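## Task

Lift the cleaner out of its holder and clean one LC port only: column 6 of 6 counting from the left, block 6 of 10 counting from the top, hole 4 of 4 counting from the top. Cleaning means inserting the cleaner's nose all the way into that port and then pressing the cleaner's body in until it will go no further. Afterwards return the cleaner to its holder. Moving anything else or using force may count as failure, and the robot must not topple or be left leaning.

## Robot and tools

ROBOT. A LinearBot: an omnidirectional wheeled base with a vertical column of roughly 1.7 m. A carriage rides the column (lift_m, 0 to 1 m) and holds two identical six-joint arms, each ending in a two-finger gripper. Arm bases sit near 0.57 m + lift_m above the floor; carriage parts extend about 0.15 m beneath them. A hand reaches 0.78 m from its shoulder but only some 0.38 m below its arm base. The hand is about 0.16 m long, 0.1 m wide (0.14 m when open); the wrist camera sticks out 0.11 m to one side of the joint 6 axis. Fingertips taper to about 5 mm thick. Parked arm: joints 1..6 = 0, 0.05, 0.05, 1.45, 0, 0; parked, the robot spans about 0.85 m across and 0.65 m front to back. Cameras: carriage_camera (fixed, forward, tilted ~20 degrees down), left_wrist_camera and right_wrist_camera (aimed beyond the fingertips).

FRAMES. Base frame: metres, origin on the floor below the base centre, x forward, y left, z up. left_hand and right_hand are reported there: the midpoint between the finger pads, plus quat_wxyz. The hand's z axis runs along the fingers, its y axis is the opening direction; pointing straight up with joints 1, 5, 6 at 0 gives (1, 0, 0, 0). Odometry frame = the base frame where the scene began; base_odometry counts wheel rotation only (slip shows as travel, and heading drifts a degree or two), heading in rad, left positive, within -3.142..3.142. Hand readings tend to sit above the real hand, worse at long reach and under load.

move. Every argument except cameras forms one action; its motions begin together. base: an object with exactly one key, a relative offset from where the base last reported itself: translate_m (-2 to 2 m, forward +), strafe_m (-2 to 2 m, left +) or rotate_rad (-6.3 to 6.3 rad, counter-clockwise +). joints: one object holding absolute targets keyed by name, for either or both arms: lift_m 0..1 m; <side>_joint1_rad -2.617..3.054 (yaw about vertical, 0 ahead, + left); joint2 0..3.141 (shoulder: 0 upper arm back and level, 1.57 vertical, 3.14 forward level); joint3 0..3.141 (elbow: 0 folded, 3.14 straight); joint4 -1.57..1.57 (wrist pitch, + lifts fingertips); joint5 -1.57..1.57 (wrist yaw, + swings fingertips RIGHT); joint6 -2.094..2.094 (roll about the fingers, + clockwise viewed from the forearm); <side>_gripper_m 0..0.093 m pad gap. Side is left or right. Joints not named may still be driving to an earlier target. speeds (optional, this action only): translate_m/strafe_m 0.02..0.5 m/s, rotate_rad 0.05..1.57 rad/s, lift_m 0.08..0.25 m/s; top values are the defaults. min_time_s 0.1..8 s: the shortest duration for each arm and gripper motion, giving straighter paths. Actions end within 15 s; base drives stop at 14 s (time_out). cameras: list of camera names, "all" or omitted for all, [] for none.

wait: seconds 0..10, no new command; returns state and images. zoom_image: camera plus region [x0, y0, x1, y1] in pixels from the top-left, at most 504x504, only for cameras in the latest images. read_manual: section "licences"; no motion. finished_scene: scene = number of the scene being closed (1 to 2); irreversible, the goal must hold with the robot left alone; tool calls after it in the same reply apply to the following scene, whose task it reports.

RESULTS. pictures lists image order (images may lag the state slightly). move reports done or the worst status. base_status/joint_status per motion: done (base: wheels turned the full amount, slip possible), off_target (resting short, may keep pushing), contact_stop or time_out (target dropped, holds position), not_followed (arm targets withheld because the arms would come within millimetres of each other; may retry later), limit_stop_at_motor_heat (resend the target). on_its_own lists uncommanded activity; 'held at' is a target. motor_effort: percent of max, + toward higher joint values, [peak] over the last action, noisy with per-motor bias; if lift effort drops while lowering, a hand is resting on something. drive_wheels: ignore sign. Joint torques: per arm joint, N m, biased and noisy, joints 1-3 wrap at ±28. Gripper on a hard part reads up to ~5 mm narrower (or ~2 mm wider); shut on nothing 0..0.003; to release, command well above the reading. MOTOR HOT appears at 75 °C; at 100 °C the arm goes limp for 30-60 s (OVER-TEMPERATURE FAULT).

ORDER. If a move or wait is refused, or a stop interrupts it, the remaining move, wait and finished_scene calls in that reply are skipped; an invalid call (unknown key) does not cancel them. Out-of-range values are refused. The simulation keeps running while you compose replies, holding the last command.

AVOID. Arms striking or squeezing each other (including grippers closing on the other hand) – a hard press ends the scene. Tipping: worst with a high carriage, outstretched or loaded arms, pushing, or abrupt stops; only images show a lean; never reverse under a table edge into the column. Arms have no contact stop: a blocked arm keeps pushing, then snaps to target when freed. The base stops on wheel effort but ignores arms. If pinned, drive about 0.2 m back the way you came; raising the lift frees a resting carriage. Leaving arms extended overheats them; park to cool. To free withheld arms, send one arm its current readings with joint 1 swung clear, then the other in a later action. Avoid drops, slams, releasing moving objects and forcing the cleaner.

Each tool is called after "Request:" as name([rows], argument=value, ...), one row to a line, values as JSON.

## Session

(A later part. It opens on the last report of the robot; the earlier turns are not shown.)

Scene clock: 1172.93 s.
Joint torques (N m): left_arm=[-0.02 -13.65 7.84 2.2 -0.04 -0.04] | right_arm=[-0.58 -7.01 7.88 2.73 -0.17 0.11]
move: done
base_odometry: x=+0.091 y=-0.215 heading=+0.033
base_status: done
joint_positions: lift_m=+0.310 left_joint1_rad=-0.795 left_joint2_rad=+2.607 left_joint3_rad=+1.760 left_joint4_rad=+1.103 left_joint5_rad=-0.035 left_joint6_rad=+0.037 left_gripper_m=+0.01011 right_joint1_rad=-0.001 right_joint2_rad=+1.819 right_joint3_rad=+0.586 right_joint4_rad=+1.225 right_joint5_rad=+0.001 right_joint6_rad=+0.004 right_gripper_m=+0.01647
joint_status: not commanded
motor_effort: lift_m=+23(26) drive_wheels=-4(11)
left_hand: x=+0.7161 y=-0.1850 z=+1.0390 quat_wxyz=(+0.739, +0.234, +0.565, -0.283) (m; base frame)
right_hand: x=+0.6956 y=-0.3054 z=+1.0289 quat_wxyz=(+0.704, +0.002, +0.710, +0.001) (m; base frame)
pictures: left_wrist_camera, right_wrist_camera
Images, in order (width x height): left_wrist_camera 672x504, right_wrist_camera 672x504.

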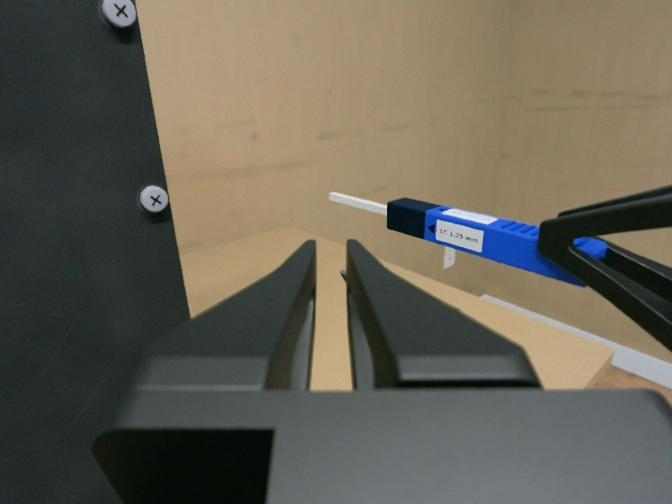

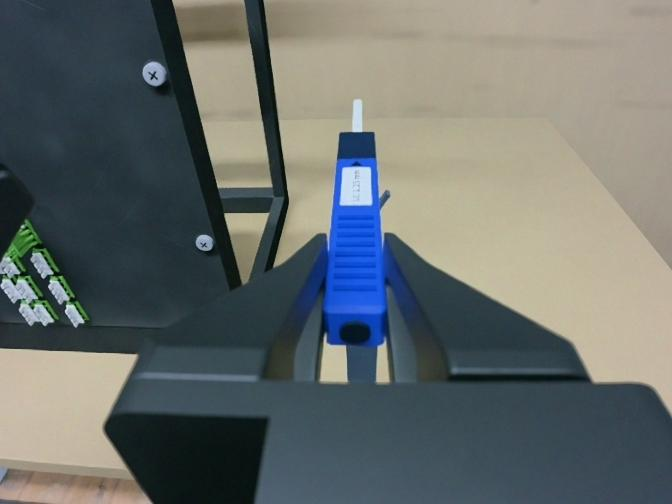

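Request:
move(base={"translate_m": 0.020}, speeds={"translate_m": 0.04}, cameras=[])

Request:
move(joints={"lift_m": 0.285}, speeds={"lift_m": 0.08}, cameras=["left_wrist_camera", "right_wrist_camera"])

Scene clock: 1189.17 s.
Joint torques (N m): left_arm=[-0.09 -13.6 7.9 2.18 -0.02 -0.03] | right_arm=[-0.64 -6.93 7.9 2.75 -0.16 0.11]
move: done
base_odometry: x=+0.111 y=-0.215 heading=+0.033
base_status: done
joint_positions: lift_m=+0.310 left_joint1_rad=-0.793 left_joint2_rad=+2.607 left_joint3_rad=+1.760 left_joint4_rad=+1.103 left_joint5_rad=-0.035 left_joint6_rad=+0.037 left_gripper_m=+0.01011 right_joint1_rad=+0.000 right_joint2_rad=+1.819 right_joint3_rad=+0.586 right_joint4_rad=+1.224 right_joint5_rad=+0.000 right_joint6_rad=+0.004 right_gripper_m=+0.01647
joint_status: not commanded
motor_effort: lift_m=+24(26) drive_wheels=-3(15)
left_hand: x=+0.7169 y=-0.1843 z=+1.0389 quat_wxyz=(+0.739, +0.234, +0.565, -0.282) (m; base frame)
right_hand: x=+0.6956 y=-0.3050 z=+1.0286 quat_wxyz=(+0.704, +0.002, +0.711, +0.001) (m; base frame)
pictures: none
No camera images: "cameras" was empty.

Scene clock: 1190.00 s.
Joint torques (N m): left_arm=[-0.16 -13.65 7.84 2.23 -0.02 -0.03] | right_arm=[-0.64 -7.02 7.9 2.81 -0.16 0.11]
move: done
base_odometry: x=+0.111 y=-0.215 heading=+0.033
base_status: not commanded
joint_positions: lift_m=+0.285 left_joint1_rad=-0.793 left_joint2_rad=+2.608 left_joint3_rad=+1.760 left_joint4_rad=+1.102 left_joint5_rad=-0.035 left_joint6_rad=+0.037 left_gripper_m=+0.01011 right_joint1_rad=+0.000 right_joint2_rad=+1.819 right_joint3_rad=+0.586 right_joint4_rad=+1.219 right_joint5_rad=+0.000 right_joint6_rad=+0.004 right_gripper_m=+0.01647
joint_status: all done
motor_effort: lift_m=+21(22) drive_wheels=+6(6)
left_hand: x=+0.7169 y=-0.1843 z=+1.0138 quat_wxyz=(+0.739, +0.234, +0.565, -0.282) (m; base frame)
right_hand: x=+0.6956 y=-0.3050 z=+1.0029 quat_wxyz=(+0.702, +0.002, +0.712, +0.001) (m; base frame)
pictures: left_wrist_camera, right_wrist_camera
Images, in order (width x height): left_wrist_camera 672x504, right_wrist_camera 672x504.

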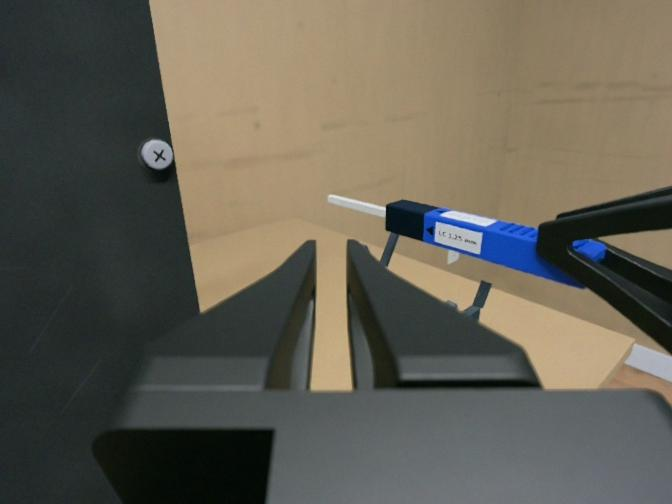

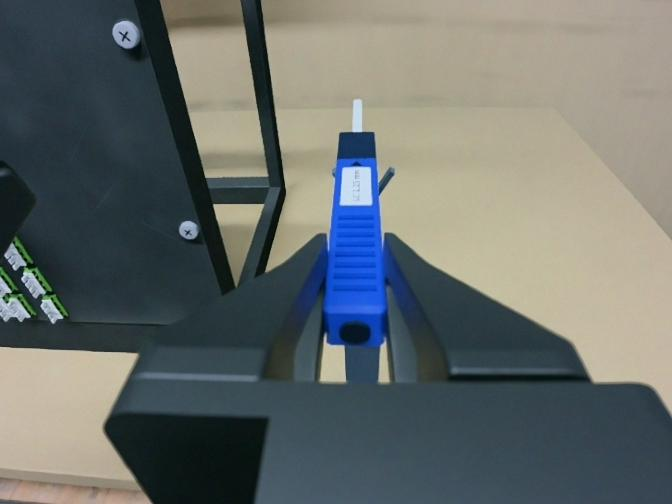

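Request:
move(base={"strafe_m": -0.004}, speeds={"strafe_m": 0.02}, joints={"right_joint4_rad": 1.238}, min_time_s=0.5, cameras=[])

Request:
move(joints={"lift_m": 0.265}, speeds={"lift_m": 0.08}, cameras=["left_wrist_camera", "right_wrist_camera"])

Scene clock: 1196.90 s.
Joint torques (N m): left_arm=[-0.06 -13.68 7.88 2.22 -0.04 -0.03] | right_arm=[-0.65 -7.04 7.86 2.86 -0.14 0.11]
move: done
base_odometry: x=+0.111 y=-0.219 heading=+0.033
base_status: done
joint_positions: lift_m=+0.285 left_joint1_rad=-0.793 left_joint2_rad=+2.608 left_joint3_rad=+1.760 left_joint4_rad=+1.102 left_joint5_rad=-0.035 left_joint6_rad=+0.037 left_gripper_m=+0.01011 right_joint1_rad=+0.000 right_joint2_rad=+1.819 right_joint3_rad=+0.586 right_joint4_rad=+1.224 right_joint5_rad=-0.001 right_joint6_rad=+0.004 right_gripper_m=+0.01647
joint_status: all done
motor_effort: lift_m=+22(22) drive_wheels=+7(9)
left_hand: x=+0.7169 y=-0.1843 z=+1.0139 quat_wxyz=(+0.739, +0.234, +0.565, -0.282) (m; base frame)
right_hand: x=+0.6956 y=-0.3045 z=+1.0040 quat_wxyz=(+0.704, +0.001, +0.711, +0.002) (m; base frame)
pictures: none
No camera images: "cameras" was empty.

Scene clock: 1197.57 s.
Joint torques (N m): left_arm=[-0.12 -13.7 7.87 2.2 -0.02 -0.04] | right_arm=[-0.73 -7.05 7.87 2.8 -0.14 0.11]
move: done
base_odometry: x=+0.111 y=-0.219 heading=+0.033
base_status: not commanded
joint_positions: lift_m=+0.265 left_joint1_rad=-0.793 left_joint2_rad=+2.608 left_joint3_rad=+1.760 left_joint4_rad=+1.102 left_joint5_rad=-0.035 left_joint6_rad=+0.037 left_gripper_m=+0.01011 right_joint1_rad=+0.000 right_joint2_rad=+1.819 right_joint3_rad=+0.586 right_joint4_rad=+1.229 right_joint5_rad=-0.001 right_joint6_rad=+0.004 right_gripper_m=+0.01647
joint_status: all done
motor_effort: lift_m=+22(22) drive_wheels=+7(8)
left_hand: x=+0.7169 y=-0.1843 z=+0.9938 quat_wxyz=(+0.739, +0.234, +0.565, -0.282) (m; base frame)
right_hand: x=+0.6956 y=-0.3045 z=+0.9852 quat_wxyz=(+0.705, +0.001, +0.709, +0.002) (m; base frame)
pictures: left_wrist_camera, right_wrist_camera
Images, in order (width x height): left_wrist_camera 672x504, right_wrist_camera 672x504.

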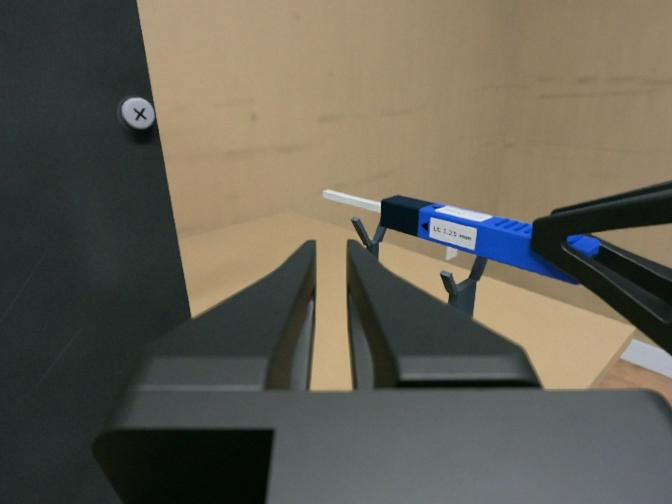

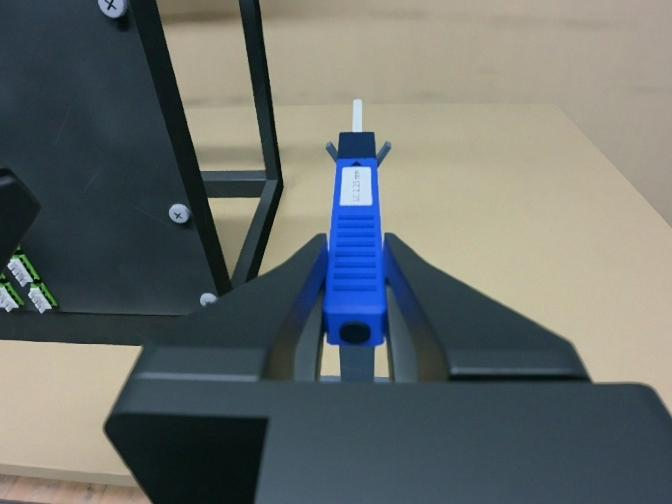

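Request:
move(joints={"lift_m": 0.250, "right_joint4_rad": 1.234}, speeds={"lift_m": 0.08}, cameras=[])

Request:
wait(seconds=0.4, cameras=["left_wrist_camera", "right_wrist_camera"])

Request:
zoom_image(camera="left_wrist_camera", region=[310, 160, 540, 310])

Scene clock: 1201.70 s.
Joint torques (N m): left_arm=[-0.17 -13.6 7.98 2.21 -0.04 -0.02] | right_arm=[-0.69 -7.05 7.87 2.81 -0.14 0.11]
move: done
base_odometry: x=+0.111 y=-0.219 heading=+0.033
base_status: not commanded
joint_positions: lift_m=+0.250 left_joint1_rad=-0.793 left_joint2_rad=+2.608 left_joint3_rad=+1.760 left_joint4_rad=+1.102 left_joint5_rad=-0.035 left_joint6_rad=+0.037 left_gripper_m=+0.01011 right_joint1_rad=+0.000 right_joint2_rad=+1.819 right_joint3_rad=+0.586 right_joint4_rad=+1.226 right_joint5_rad=-0.001 right_joint6_rad=+0.004 right_gripper_m=+0.01647
joint_status: all done
motor_effort: lift_m=+22(22) drive_wheels=+6(7)
left_hand: x=+0.7169 y=-0.1843 z=+0.9788 quat_wxyz=(+0.739, +0.234, +0.565, -0.282) (m; base frame)
right_hand: x=+0.6956 y=-0.3045 z=+0.9695 quat_wxyz=(+0.704, +0.001, +0.710, +0.002) (m; base frame)
pictures: none
No camera images: "cameras" was empty.

Scene clock: 1202.10 s.
Joint torques (N m): left_arm=[-0.12 -13.64 7.87 2.25 -0.01 -0.02] | right_arm=[-0.66 -7.06 7.88 2.81 -0.14 0.11]
base_odometry: x=+0.111 y=-0.219 heading=+0.033
base_status: not commanded
joint_positions: lift_m=+0.250 left_joint1_rad=-0.793 left_joint2_rad=+2.608 left_joint3_rad=+1.760 left_joint4_rad=+1.102 left_joint5_rad=-0.035 left_joint6_rad=+0.037 left_gripper_m=+0.01011 right_joint1_rad=+0.000 right_joint2_rad=+1.819 right_joint3_rad=+0.586 right_joint4_rad=+1.226 right_joint5_rad=-0.001 right_joint6_rad=+0.004 right_gripper_m=+0.01647
joint_status: all done
motor_effort: lift_m=+22(22) drive_wheels=+7(7)
left_hand: x=+0.7169 y=-0.1843 z=+0.9788 quat_wxyz=(+0.739, +0.234, +0.565, -0.282) (m; base frame)
right_hand: x=+0.6956 y=-0.3045 z=+0.9695 quat_wxyz=(+0.704, +0.001, +0.710, +0.002) (m; base frame)
wait: 0.40 s; at rest by 0.27 s
pictures: left_wrist_camera, right_wrist_camera
Images, in order (width x height): left_wrist_camera 672x504, right_wrist_camera 672x504.

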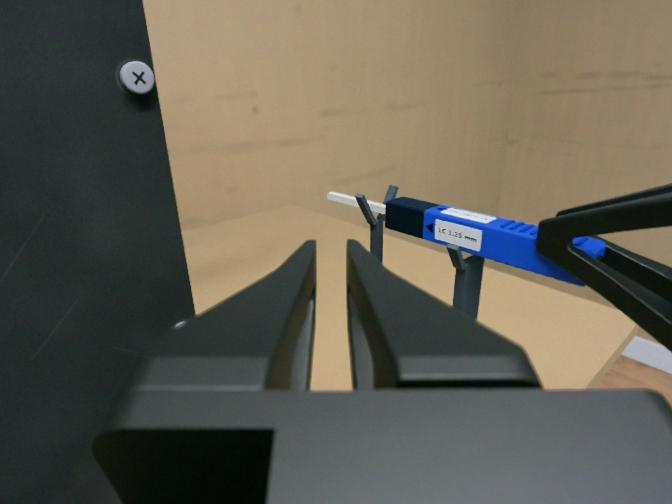

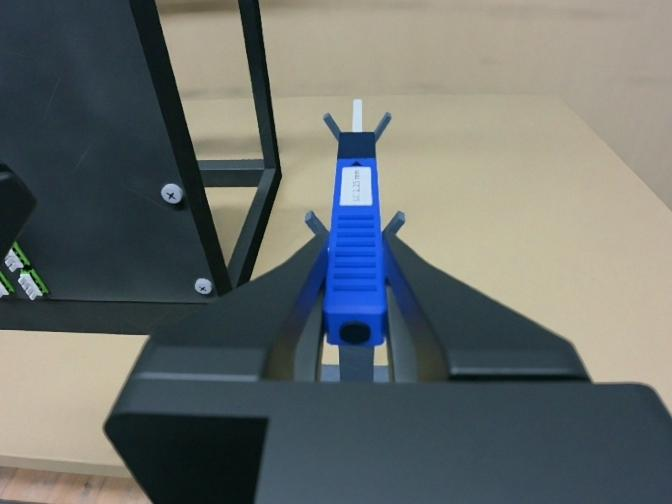

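Scaled by 2.191 from the camera's 672x504 image, which has a finer 960x720 frame.

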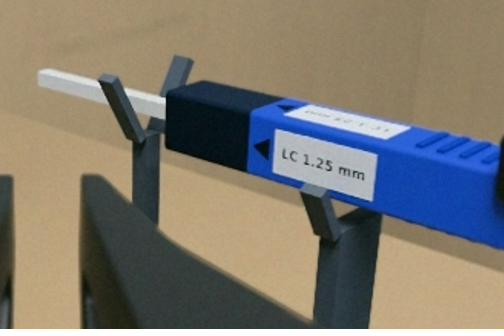

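Request:
move(joints={"lift_m": 0.244}, speeds={"lift_m": 0.08}, cameras=[])

Request:
wait(seconds=0.4, cameras=["left_wrist_camera", "right_wrist_camera"])

Request:
zoom_image(camera="left_wrist_camera", region=[310, 160, 540, 310])

Request:
zoom_image(camera="right_wrist_camera", region=[290, 85, 420, 235])

Scene clock: 1212.80 s.
Joint torques (N m): left_arm=[-0.14 -13.75 7.79 2.21 -0.01 -0.03] | right_arm=[-0.76 -7.06 7.86 2.78 -0.15 0.11]
move: done
base_odometry: x=+0.111 y=-0.219 heading=+0.033
base_status: not commanded
joint_positions: lift_m=+0.244 left_joint1_rad=-0.793 left_joint2_rad=+2.609 left_joint3_rad=+1.760 left_joint4_rad=+1.102 left_joint5_rad=-0.035 left_joint6_rad=+0.037 left_gripper_m=+0.01011 right_joint1_rad=+0.000 right_joint2_rad=+1.819 right_joint3_rad=+0.586 right_joint4_rad=+1.227 right_joint5_rad=-0.001 right_joint6_rad=+0.004 right_gripper_m=+0.01647
joint_status: all done
motor_effort: lift_m=+18(21) drive_wheels=+7(7)
left_hand: x=+0.7170 y=-0.1843 z=+0.9723 quat_wxyz=(+0.739, +0.234, +0.566, -0.282) (m; base frame)
right_hand: x=+0.6956 y=-0.3045 z=+0.9639 quat_wxyz=(+0.705, +0.001, +0.709, +0.002) (m; base frame)
pictures: none
No camera images: "cameras" was empty.

Scene clock: 1213.20 s.
Joint torques (N m): left_arm=[-0.08 -13.78 7.98 2.21 -0.02 -0.04] | right_arm=[-0.68 -7.05 7.87 2.78 -0.15 0.11]
base_odometry: x=+0.111 y=-0.219 heading=+0.033
base_status: not commanded
joint_positions: lift_m=+0.244 left_joint1_rad=-0.793 left_joint2_rad=+2.609 left_joint3_rad=+1.760 left_joint4_rad=+1.102 left_joint5_rad=-0.035 left_joint6_rad=+0.037 left_gripper_m=+0.01011 right_joint1_rad=+0.000 right_joint2_rad=+1.819 right_joint3_rad=+0.586 right_joint4_rad=+1.227 right_joint5_rad=-0.001 right_joint6_rad=+0.004 right_gripper_m=+0.01647
joint_status: all done
motor_effort: lift_m=+20(21) drive_wheels=+7(7)
left_hand: x=+0.7170 y=-0.1843 z=+0.9724 quat_wxyz=(+0.739, +0.234, +0.566, -0.282) (m; base frame)
right_hand: x=+0.6956 y=-0.3045 z=+0.9639 quat_wxyz=(+0.705, +0.001, +0.709, +0.002) (m; base frame)
wait: 0.40 s; at rest by 0.27 s
pictures: left_wrist_camera, right_wrist_camera
Images, in order (width x height): left_wrist_camera 672x504, right_wrist_camera 672x504.

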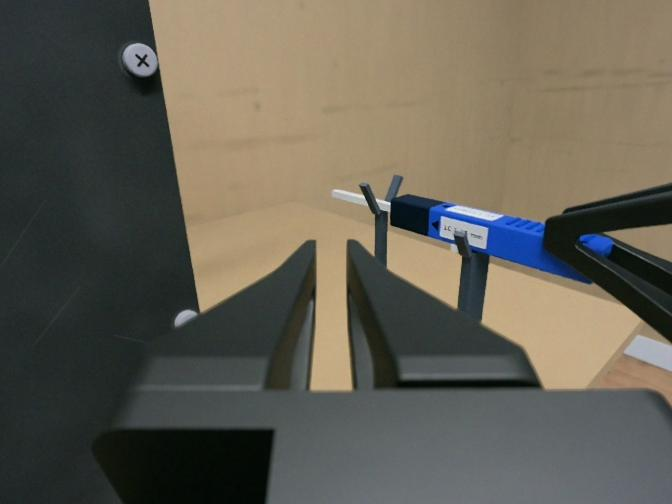

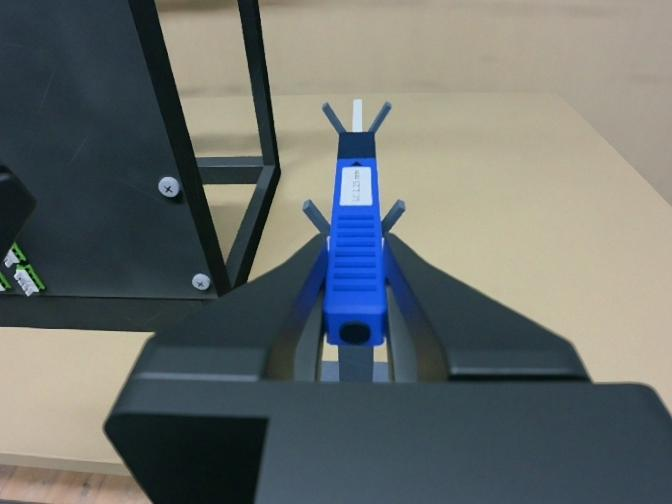

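Scaled by 2.191 from the camera's 672x504 image, which has a finer 960x720 frame.

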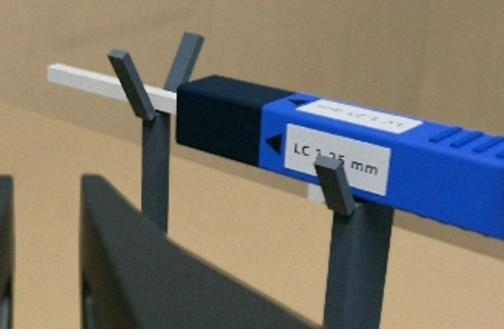

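Scaled by 3.360 from the camera's 672x504 image, which has a finer 960x720 frame.

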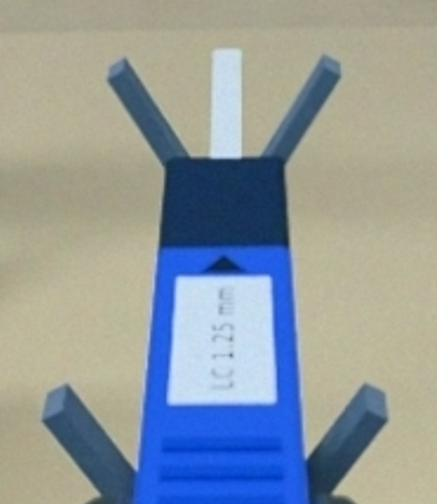

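Request:
move(joints={"lift_m": 0.242}, speeds={"lift_m": 0.08}, cameras=[])

Request:
wait(seconds=0.3, cameras=["right_wrist_camera"])

Request:
zoom_image(camera="right_wrist_camera", region=[290, 85, 420, 235])

Scene clock: 1220.13 s.
Joint torques (N m): left_arm=[-0.1 -13.75 7.8 2.22 -0.01 -0.03] | right_arm=[-0.68 -7.05 7.9 2.74 -0.15 0.11]
move: done
base_odometry: x=+0.111 y=-0.219 heading=+0.033
base_status: not commanded
joint_positions: lift_m=+0.242 left_joint1_rad=-0.793 left_joint2_rad=+2.609 left_joint3_rad=+1.760 left_joint4_rad=+1.102 left_joint5_rad=-0.035 left_joint6_rad=+0.037 left_gripper_m=+0.01011 right_joint1_rad=+0.000 right_joint2_rad=+1.819 right_joint3_rad=+0.586 right_joint4_rad=+1.231 right_joint5_rad=-0.002 right_joint6_rad=+0.004 right_gripper_m=+0.01647
joint_status: all done
motor_effort: lift_m=+22(22) drive_wheels=+6(7)
left_hand: x=+0.7170 y=-0.1843 z=+0.9705 quat_wxyz=(+0.739, +0.234, +0.566, -0.282) (m; base frame)
right_hand: x=+0.6956 y=-0.3044 z=+0.9628 quat_wxyz=(+0.706, +0.001, +0.708, +0.002) (m; base frame)
pictures: none
No camera images: "cameras" was empty.

Scene clock: 1220.43 s.
Joint torques (N m): left_arm=[-0.09 -13.76 7.9 2.22 -0.04 -0.03] | right_arm=[-0.66 -7.04 7.88 2.74 -0.14 0.11]
base_odometry: x=+0.111 y=-0.219 heading=+0.033
base_status: not commanded
joint_positions: lift_m=+0.242 left_joint1_rad=-0.793 left_joint2_rad=+2.609 left_joint3_rad=+1.760 left_joint4_rad=+1.102 left_joint5_rad=-0.035 left_joint6_rad=+0.037 left_gripper_m=+0.01011 right_joint1_rad=+0.000 right_joint2_rad=+1.819 right_joint3_rad=+0.586 right_joint4_rad=+1.231 right_joint5_rad=-0.002 right_joint6_rad=+0.004 right_gripper_m=+0.01647
joint_status: all done
motor_effort: lift_m=+19(22) drive_wheels=+7(7)
left_hand: x=+0.7170 y=-0.1843 z=+0.9705 quat_wxyz=(+0.739, +0.234, +0.566, -0.282) (m; base frame)
right_hand: x=+0.6956 y=-0.3044 z=+0.9628 quat_wxyz=(+0.706, +0.001, +0.708, +0.002) (m; base frame)
wait: 0.30 s; at rest by 0.27 s
pictures: right_wrist_camera
Images, in order (width x height): right_wrist_camera 672x504.

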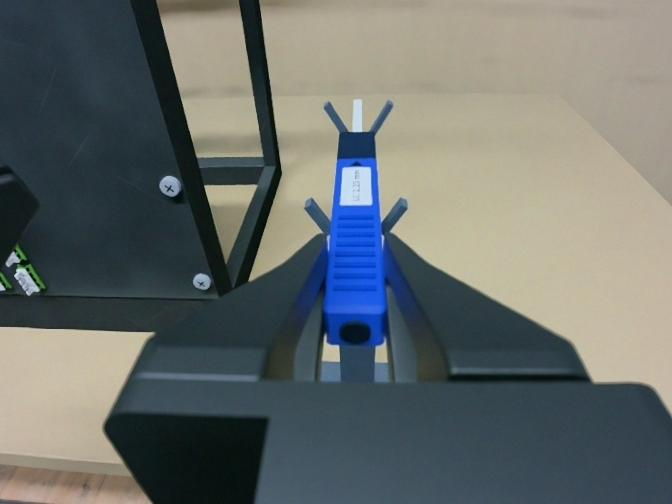

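Scaled by 3.360 from the camera's 672x504 image, which has a finer 960x720 frame.

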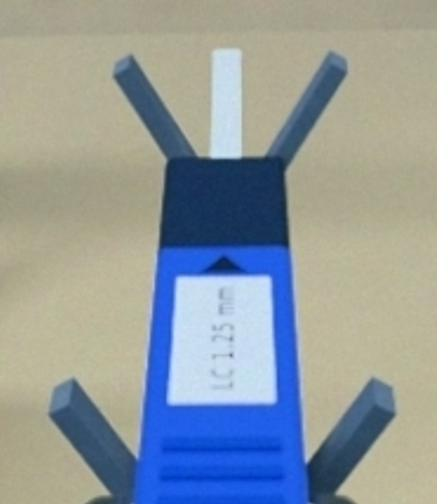

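Request:
move(joints={"lift_m": 0.2412}, speeds={"lift_m": 0.08}, cameras=[])

Request:
wait(seconds=0.3, cameras=["left_wrist_camera"])

Request:
zoom_image(camera="left_wrist_camera", region=[310, 160, 540, 310])

Scene clock: 1224.50 s.
Joint torques (N m): left_arm=[-0.1 -13.64 7.9 2.23 -0.02 -0.02] | right_arm=[-0.66 -7.05 7.84 2.74 -0.14 0.11]
move: done
base_odometry: x=+0.111 y=-0.219 heading=+0.033
base_status: not commanded
joint_positions: lift_m=+0.242 left_joint1_rad=-0.793 left_joint2_rad=+2.609 left_joint3_rad=+1.760 left_joint4_rad=+1.102 left_joint5_rad=-0.035 left_joint6_rad=+0.037 left_gripper_m=+0.01011 right_joint1_rad=+0.000 right_joint2_rad=+1.819 right_joint3_rad=+0.586 right_joint4_rad=+1.233 right_joint5_rad=-0.002 right_joint6_rad=+0.004 right_gripper_m=+0.01647
joint_status: all done
motor_effort: lift_m=+19(20) drive_wheels=+5(8)
left_hand: x=+0.7170 y=-0.1843 z=+0.9698 quat_wxyz=(+0.739, +0.234, +0.566, -0.282) (m; base frame)
right_hand: x=+0.6956 y=-0.3044 z=+0.9625 quat_wxyz=(+0.707, +0.001, +0.707, +0.002) (m; base frame)
pictures: none
No camera images: "cameras" was empty.

Scene clock: 1224.80 s.
Joint torques (N m): left_arm=[-0.21 -13.7 7.79 2.21 -0.03 -0.02] | right_arm=[-0.68 -7.04 7.88 2.73 -0.14 0.11]
base_odometry: x=+0.111 y=-0.219 heading=+0.033
base_status: not commanded
joint_positions: lift_m=+0.242 left_joint1_rad=-0.793 left_joint2_rad=+2.609 left_joint3_rad=+1.760 left_joint4_rad=+1.102 left_joint5_rad=-0.035 left_joint6_rad=+0.037 left_gripper_m=+0.01011 right_joint1_rad=+0.000 right_joint2_rad=+1.819 right_joint3_rad=+0.586 right_joint4_rad=+1.233 right_joint5_rad=-0.002 right_joint6_rad=+0.004 right_gripper_m=+0.01647
joint_status: all done
motor_effort: lift_m=+19(20) drive_wheels=+6(8)
left_hand: x=+0.7170 y=-0.1843 z=+0.9698 quat_wxyz=(+0.739, +0.234, +0.566, -0.282) (m; base frame)
right_hand: x=+0.6956 y=-0.3044 z=+0.9625 quat_wxyz=(+0.707, +0.001, +0.707, +0.002) (m; base frame)
wait: 0.30 s; at rest by 0.27 s
pictures: left_wrist_camera
Images, in order (width x height): left_wrist_camera 672x504.

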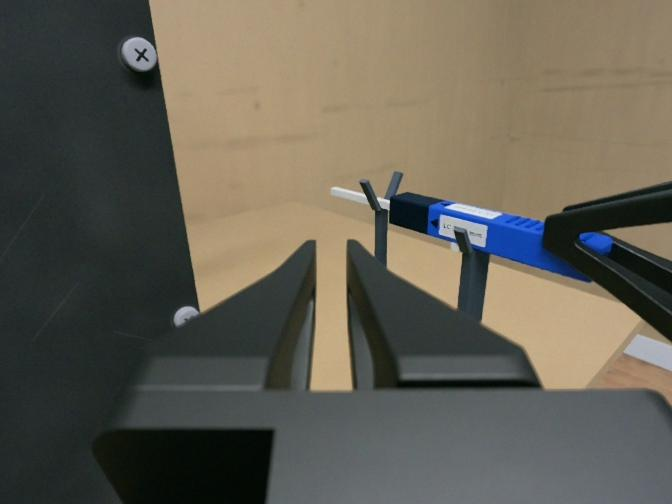

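Scaled by 2.191 from the camera's 672x504 image, which has a finer 960x720 frame.

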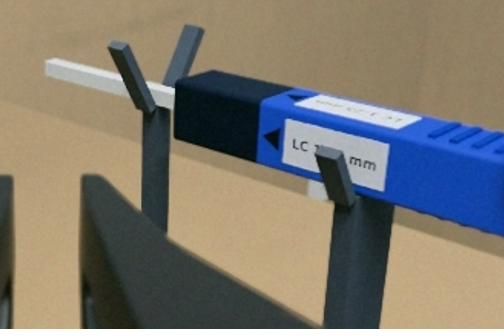

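Request:
move(joints={"right_gripper_m": 0.024}, min_time_s=2, cameras=["right_wrist_camera", "left_wrist_camera"])

Scene clock: 1234.43 s.
Joint torques (N m): left_arm=[-0.14 -13.74 7.87 2.23 -0.02 -0.02] | right_arm=[-0.66 -7.04 7.88 2.73 -0.14 0.11]
move: done
base_odometry: x=+0.111 y=-0.219 heading=+0.033
base_status: not commanded
joint_positions: lift_m=+0.242 left_joint1_rad=-0.793 left_joint2_rad=+2.609 left_joint3_rad=+1.760 left_joint4_rad=+1.102 left_joint5_rad=-0.035 left_joint6_rad=+0.037 left_gripper_m=+0.01011 right_joint1_rad=+0.000 right_joint2_rad=+1.819 right_joint3_rad=+0.586 right_joint4_rad=+1.233 right_joint5_rad=-0.002 right_joint6_rad=+0.004 right_gripper_m=+0.02389
joint_status: all done
motor_effort: lift_m=+20(22) drive_wheels=+6(8)
left_hand: x=+0.7170 y=-0.1843 z=+0.9698 quat_wxyz=(+0.739, +0.234, +0.566, -0.282) (m; base frame)
right_hand: x=+0.6956 y=-0.3044 z=+0.9625 quat_wxyz=(+0.707, +0.001, +0.707, +0.002) (m; base frame)
pictures: left_wrist_camera, right_wrist_camera
Images, in order (width x height): left_wrist_camera 672x504, right_wrist_camera 672x504.

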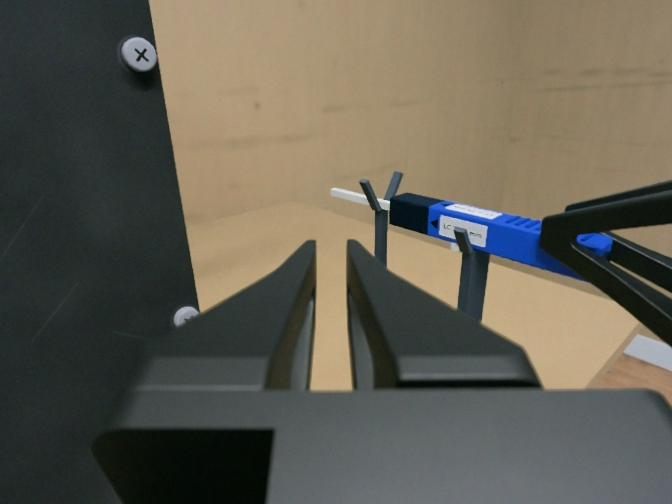

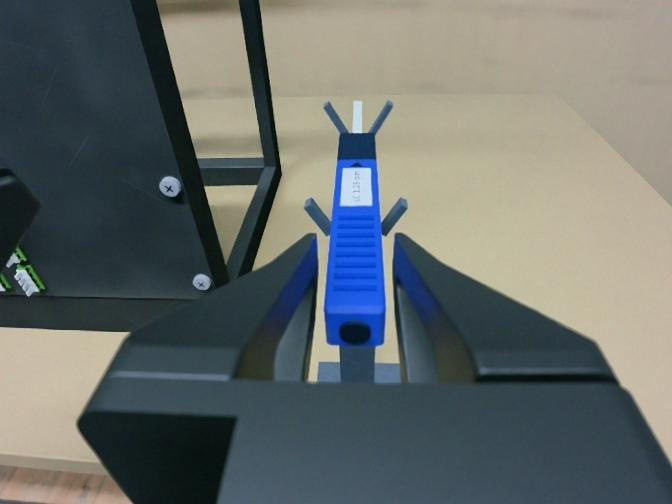

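Released; the cleaner rests stably.

Request:
move(joints={"right_gripper_m": 0.05}, min_time_s=1.5, cameras=["right_wrist_camera", "left_wrist_camera"])

Request:
move(base={"translate_m": -0.08}, speeds={"translate_m": 0.04}, cameras=["right_wrist_camera", "left_wrist_camera"])

Scene clock: 1238.97 s.
Joint torques (N m): left_arm=[-0.13 -13.72 7.86 2.22 -0.03 -0.02] | right_arm=[-0.68 -7.05 7.88 2.72 -0.14 0.11]
move: done
base_odometry: x=+0.111 y=-0.219 heading=+0.033
base_status: not commanded
joint_positions: lift_m=+0.242 left_joint1_rad=-0.793 left_joint2_rad=+2.609 left_joint3_rad=+1.760 left_joint4_rad=+1.102 left_joint5_rad=-0.035 left_joint6_rad=+0.037 left_gripper_m=+0.01011 right_joint1_rad=+0.000 right_joint2_rad=+1.819 right_joint3_rad=+0.586 right_joint4_rad=+1.233 right_joint5_rad=-0.002 right_joint6_rad=+0.004 right_gripper_m=+0.04986
joint_status: all done
motor_effort: lift_m=+21(22) drive_wheels=+5(8)
left_hand: x=+0.7170 y=-0.1843 z=+0.9698 quat_wxyz=(+0.739, +0.234, +0.566, -0.282) (m; base frame)
right_hand: x=+0.6956 y=-0.3044 z=+0.9625 quat_wxyz=(+0.707, +0.001, +0.707, +0.002) (m; base frame)
pictures: left_wrist_camera, right_wrist_camera
Images, in order (width x height): left_wrist_camera 672x504, right_wrist_camera 672x504.

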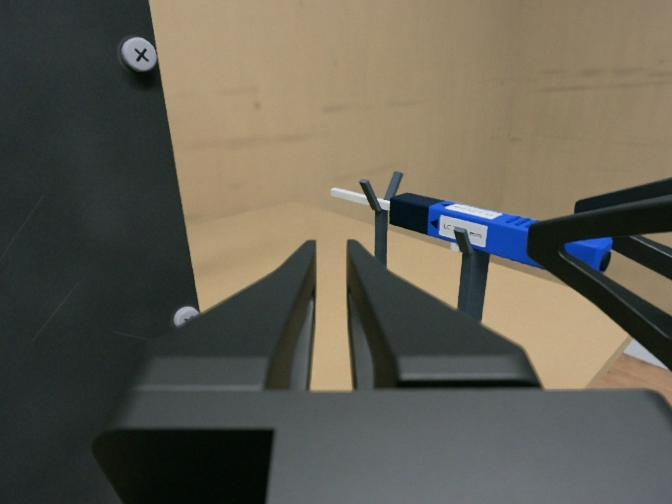

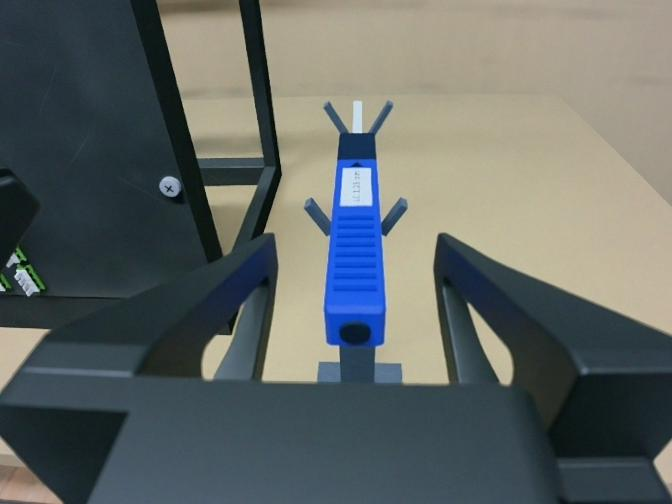

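Scene clock: 1241.43 s.
Joint torques (N m): left_arm=[-0.14 -13.81 7.95 2.23 -0.03 -0.03] | right_arm=[-0.72 -7.04 7.84 2.73 -0.14 0.11]
move: done
base_odometry: x=+0.032 y=-0.222 heading=+0.033
base_status: done
joint_positions: lift_m=+0.242 left_joint1_rad=-0.793 left_joint2_rad=+2.609 left_joint3_rad=+1.760 left_joint4_rad=+1.102 left_joint5_rad=-0.035 left_joint6_rad=+0.037 left_gripper_m=+0.01011 right_joint1_rad=+0.000 right_joint2_rad=+1.819 right_joint3_rad=+0.586 right_joint4_rad=+1.234 right_joint5_rad=-0.002 right_joint6_rad=+0.004 right_gripper_m=+0.04986
joint_status: not commanded
motor_effort: lift_m=+19(23) drive_wheels=+0(11)
left_hand: x=+0.7170 y=-0.1843 z=+0.9698 quat_wxyz=(+0.739, +0.234, +0.566, -0.282) (m; base frame)
right_hand: x=+0.6956 y=-0.3044 z=+0.9628 quat_wxyz=(+0.707, +0.001, +0.707, +0.002) (m; base frame)
pictures: left_wrist_camera, right_wrist_camera
Images, in order (width x height): left_wrist_camera 672x504, right_wrist_camera 672x504.

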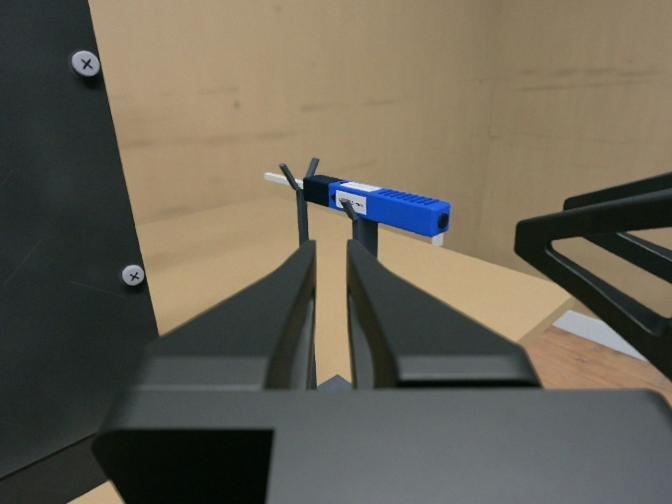

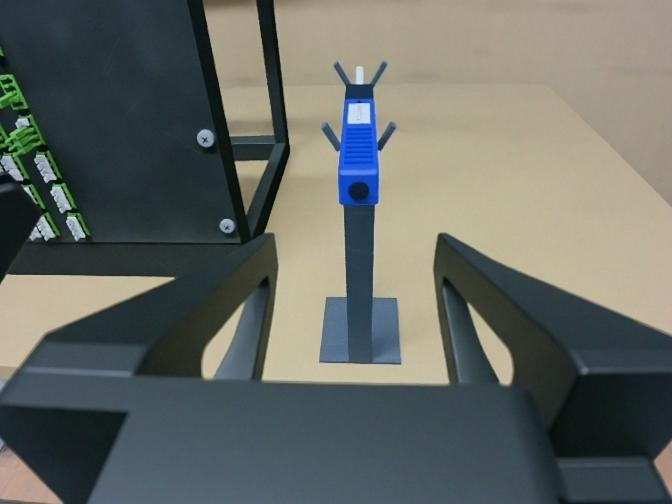

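Request:
move(base={"translate_m": -0.15}, speeds={"translate_m": 0.15}, cameras=["right_wrist_camera"])

Scene clock: 1245.07 s.
Joint torques (N m): left_arm=[-0.03 -13.76 7.86 2.22 -0.01 -0.01] | right_arm=[-0.68 -7.02 7.88 2.7 -0.14 0.1]
move: done
base_odometry: x=-0.118 y=-0.227 heading=+0.033
base_status: done
joint_positions: lift_m=+0.242 left_joint1_rad=-0.795 left_joint2_rad=+2.609 left_joint3_rad=+1.760 left_joint4_rad=+1.102 left_joint5_rad=-0.035 left_joint6_rad=+0.037 left_gripper_m=+0.01011 right_joint1_rad=+0.000 right_joint2_rad=+1.819 right_joint3_rad=+0.586 right_joint4_rad=+1.235 right_joint5_rad=-0.002 right_joint6_rad=+0.004 right_gripper_m=+0.04986
joint_status: not commanded
motor_effort: lift_m=+20(22) drive_wheels=-1(13)
left_hand: x=+0.7162 y=-0.1851 z=+0.9698 quat_wxyz=(+0.739, +0.234, +0.565, -0.283) (m; base frame)
right_hand: x=+0.6956 y=-0.3044 z=+0.9630 quat_wxyz=(+0.707, +0.001, +0.707, +0.002) (m; base frame)
pictures: right_wrist_camera
Images, in order (width x height): right_wrist_camera 672x504.

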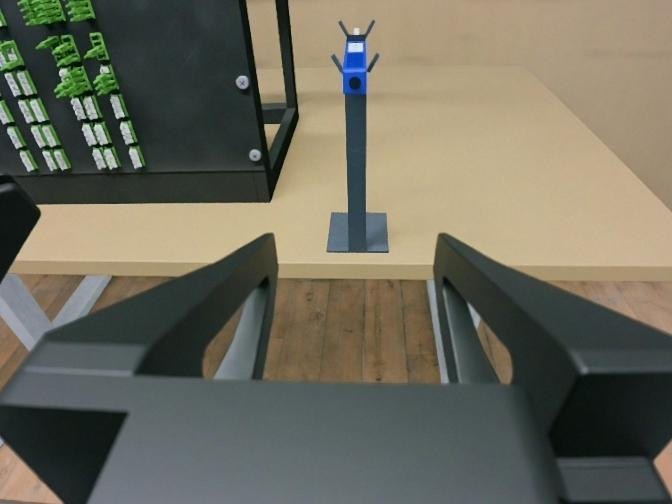

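Request:
finished_scene(scene=2)

The scene is finished: the task was done.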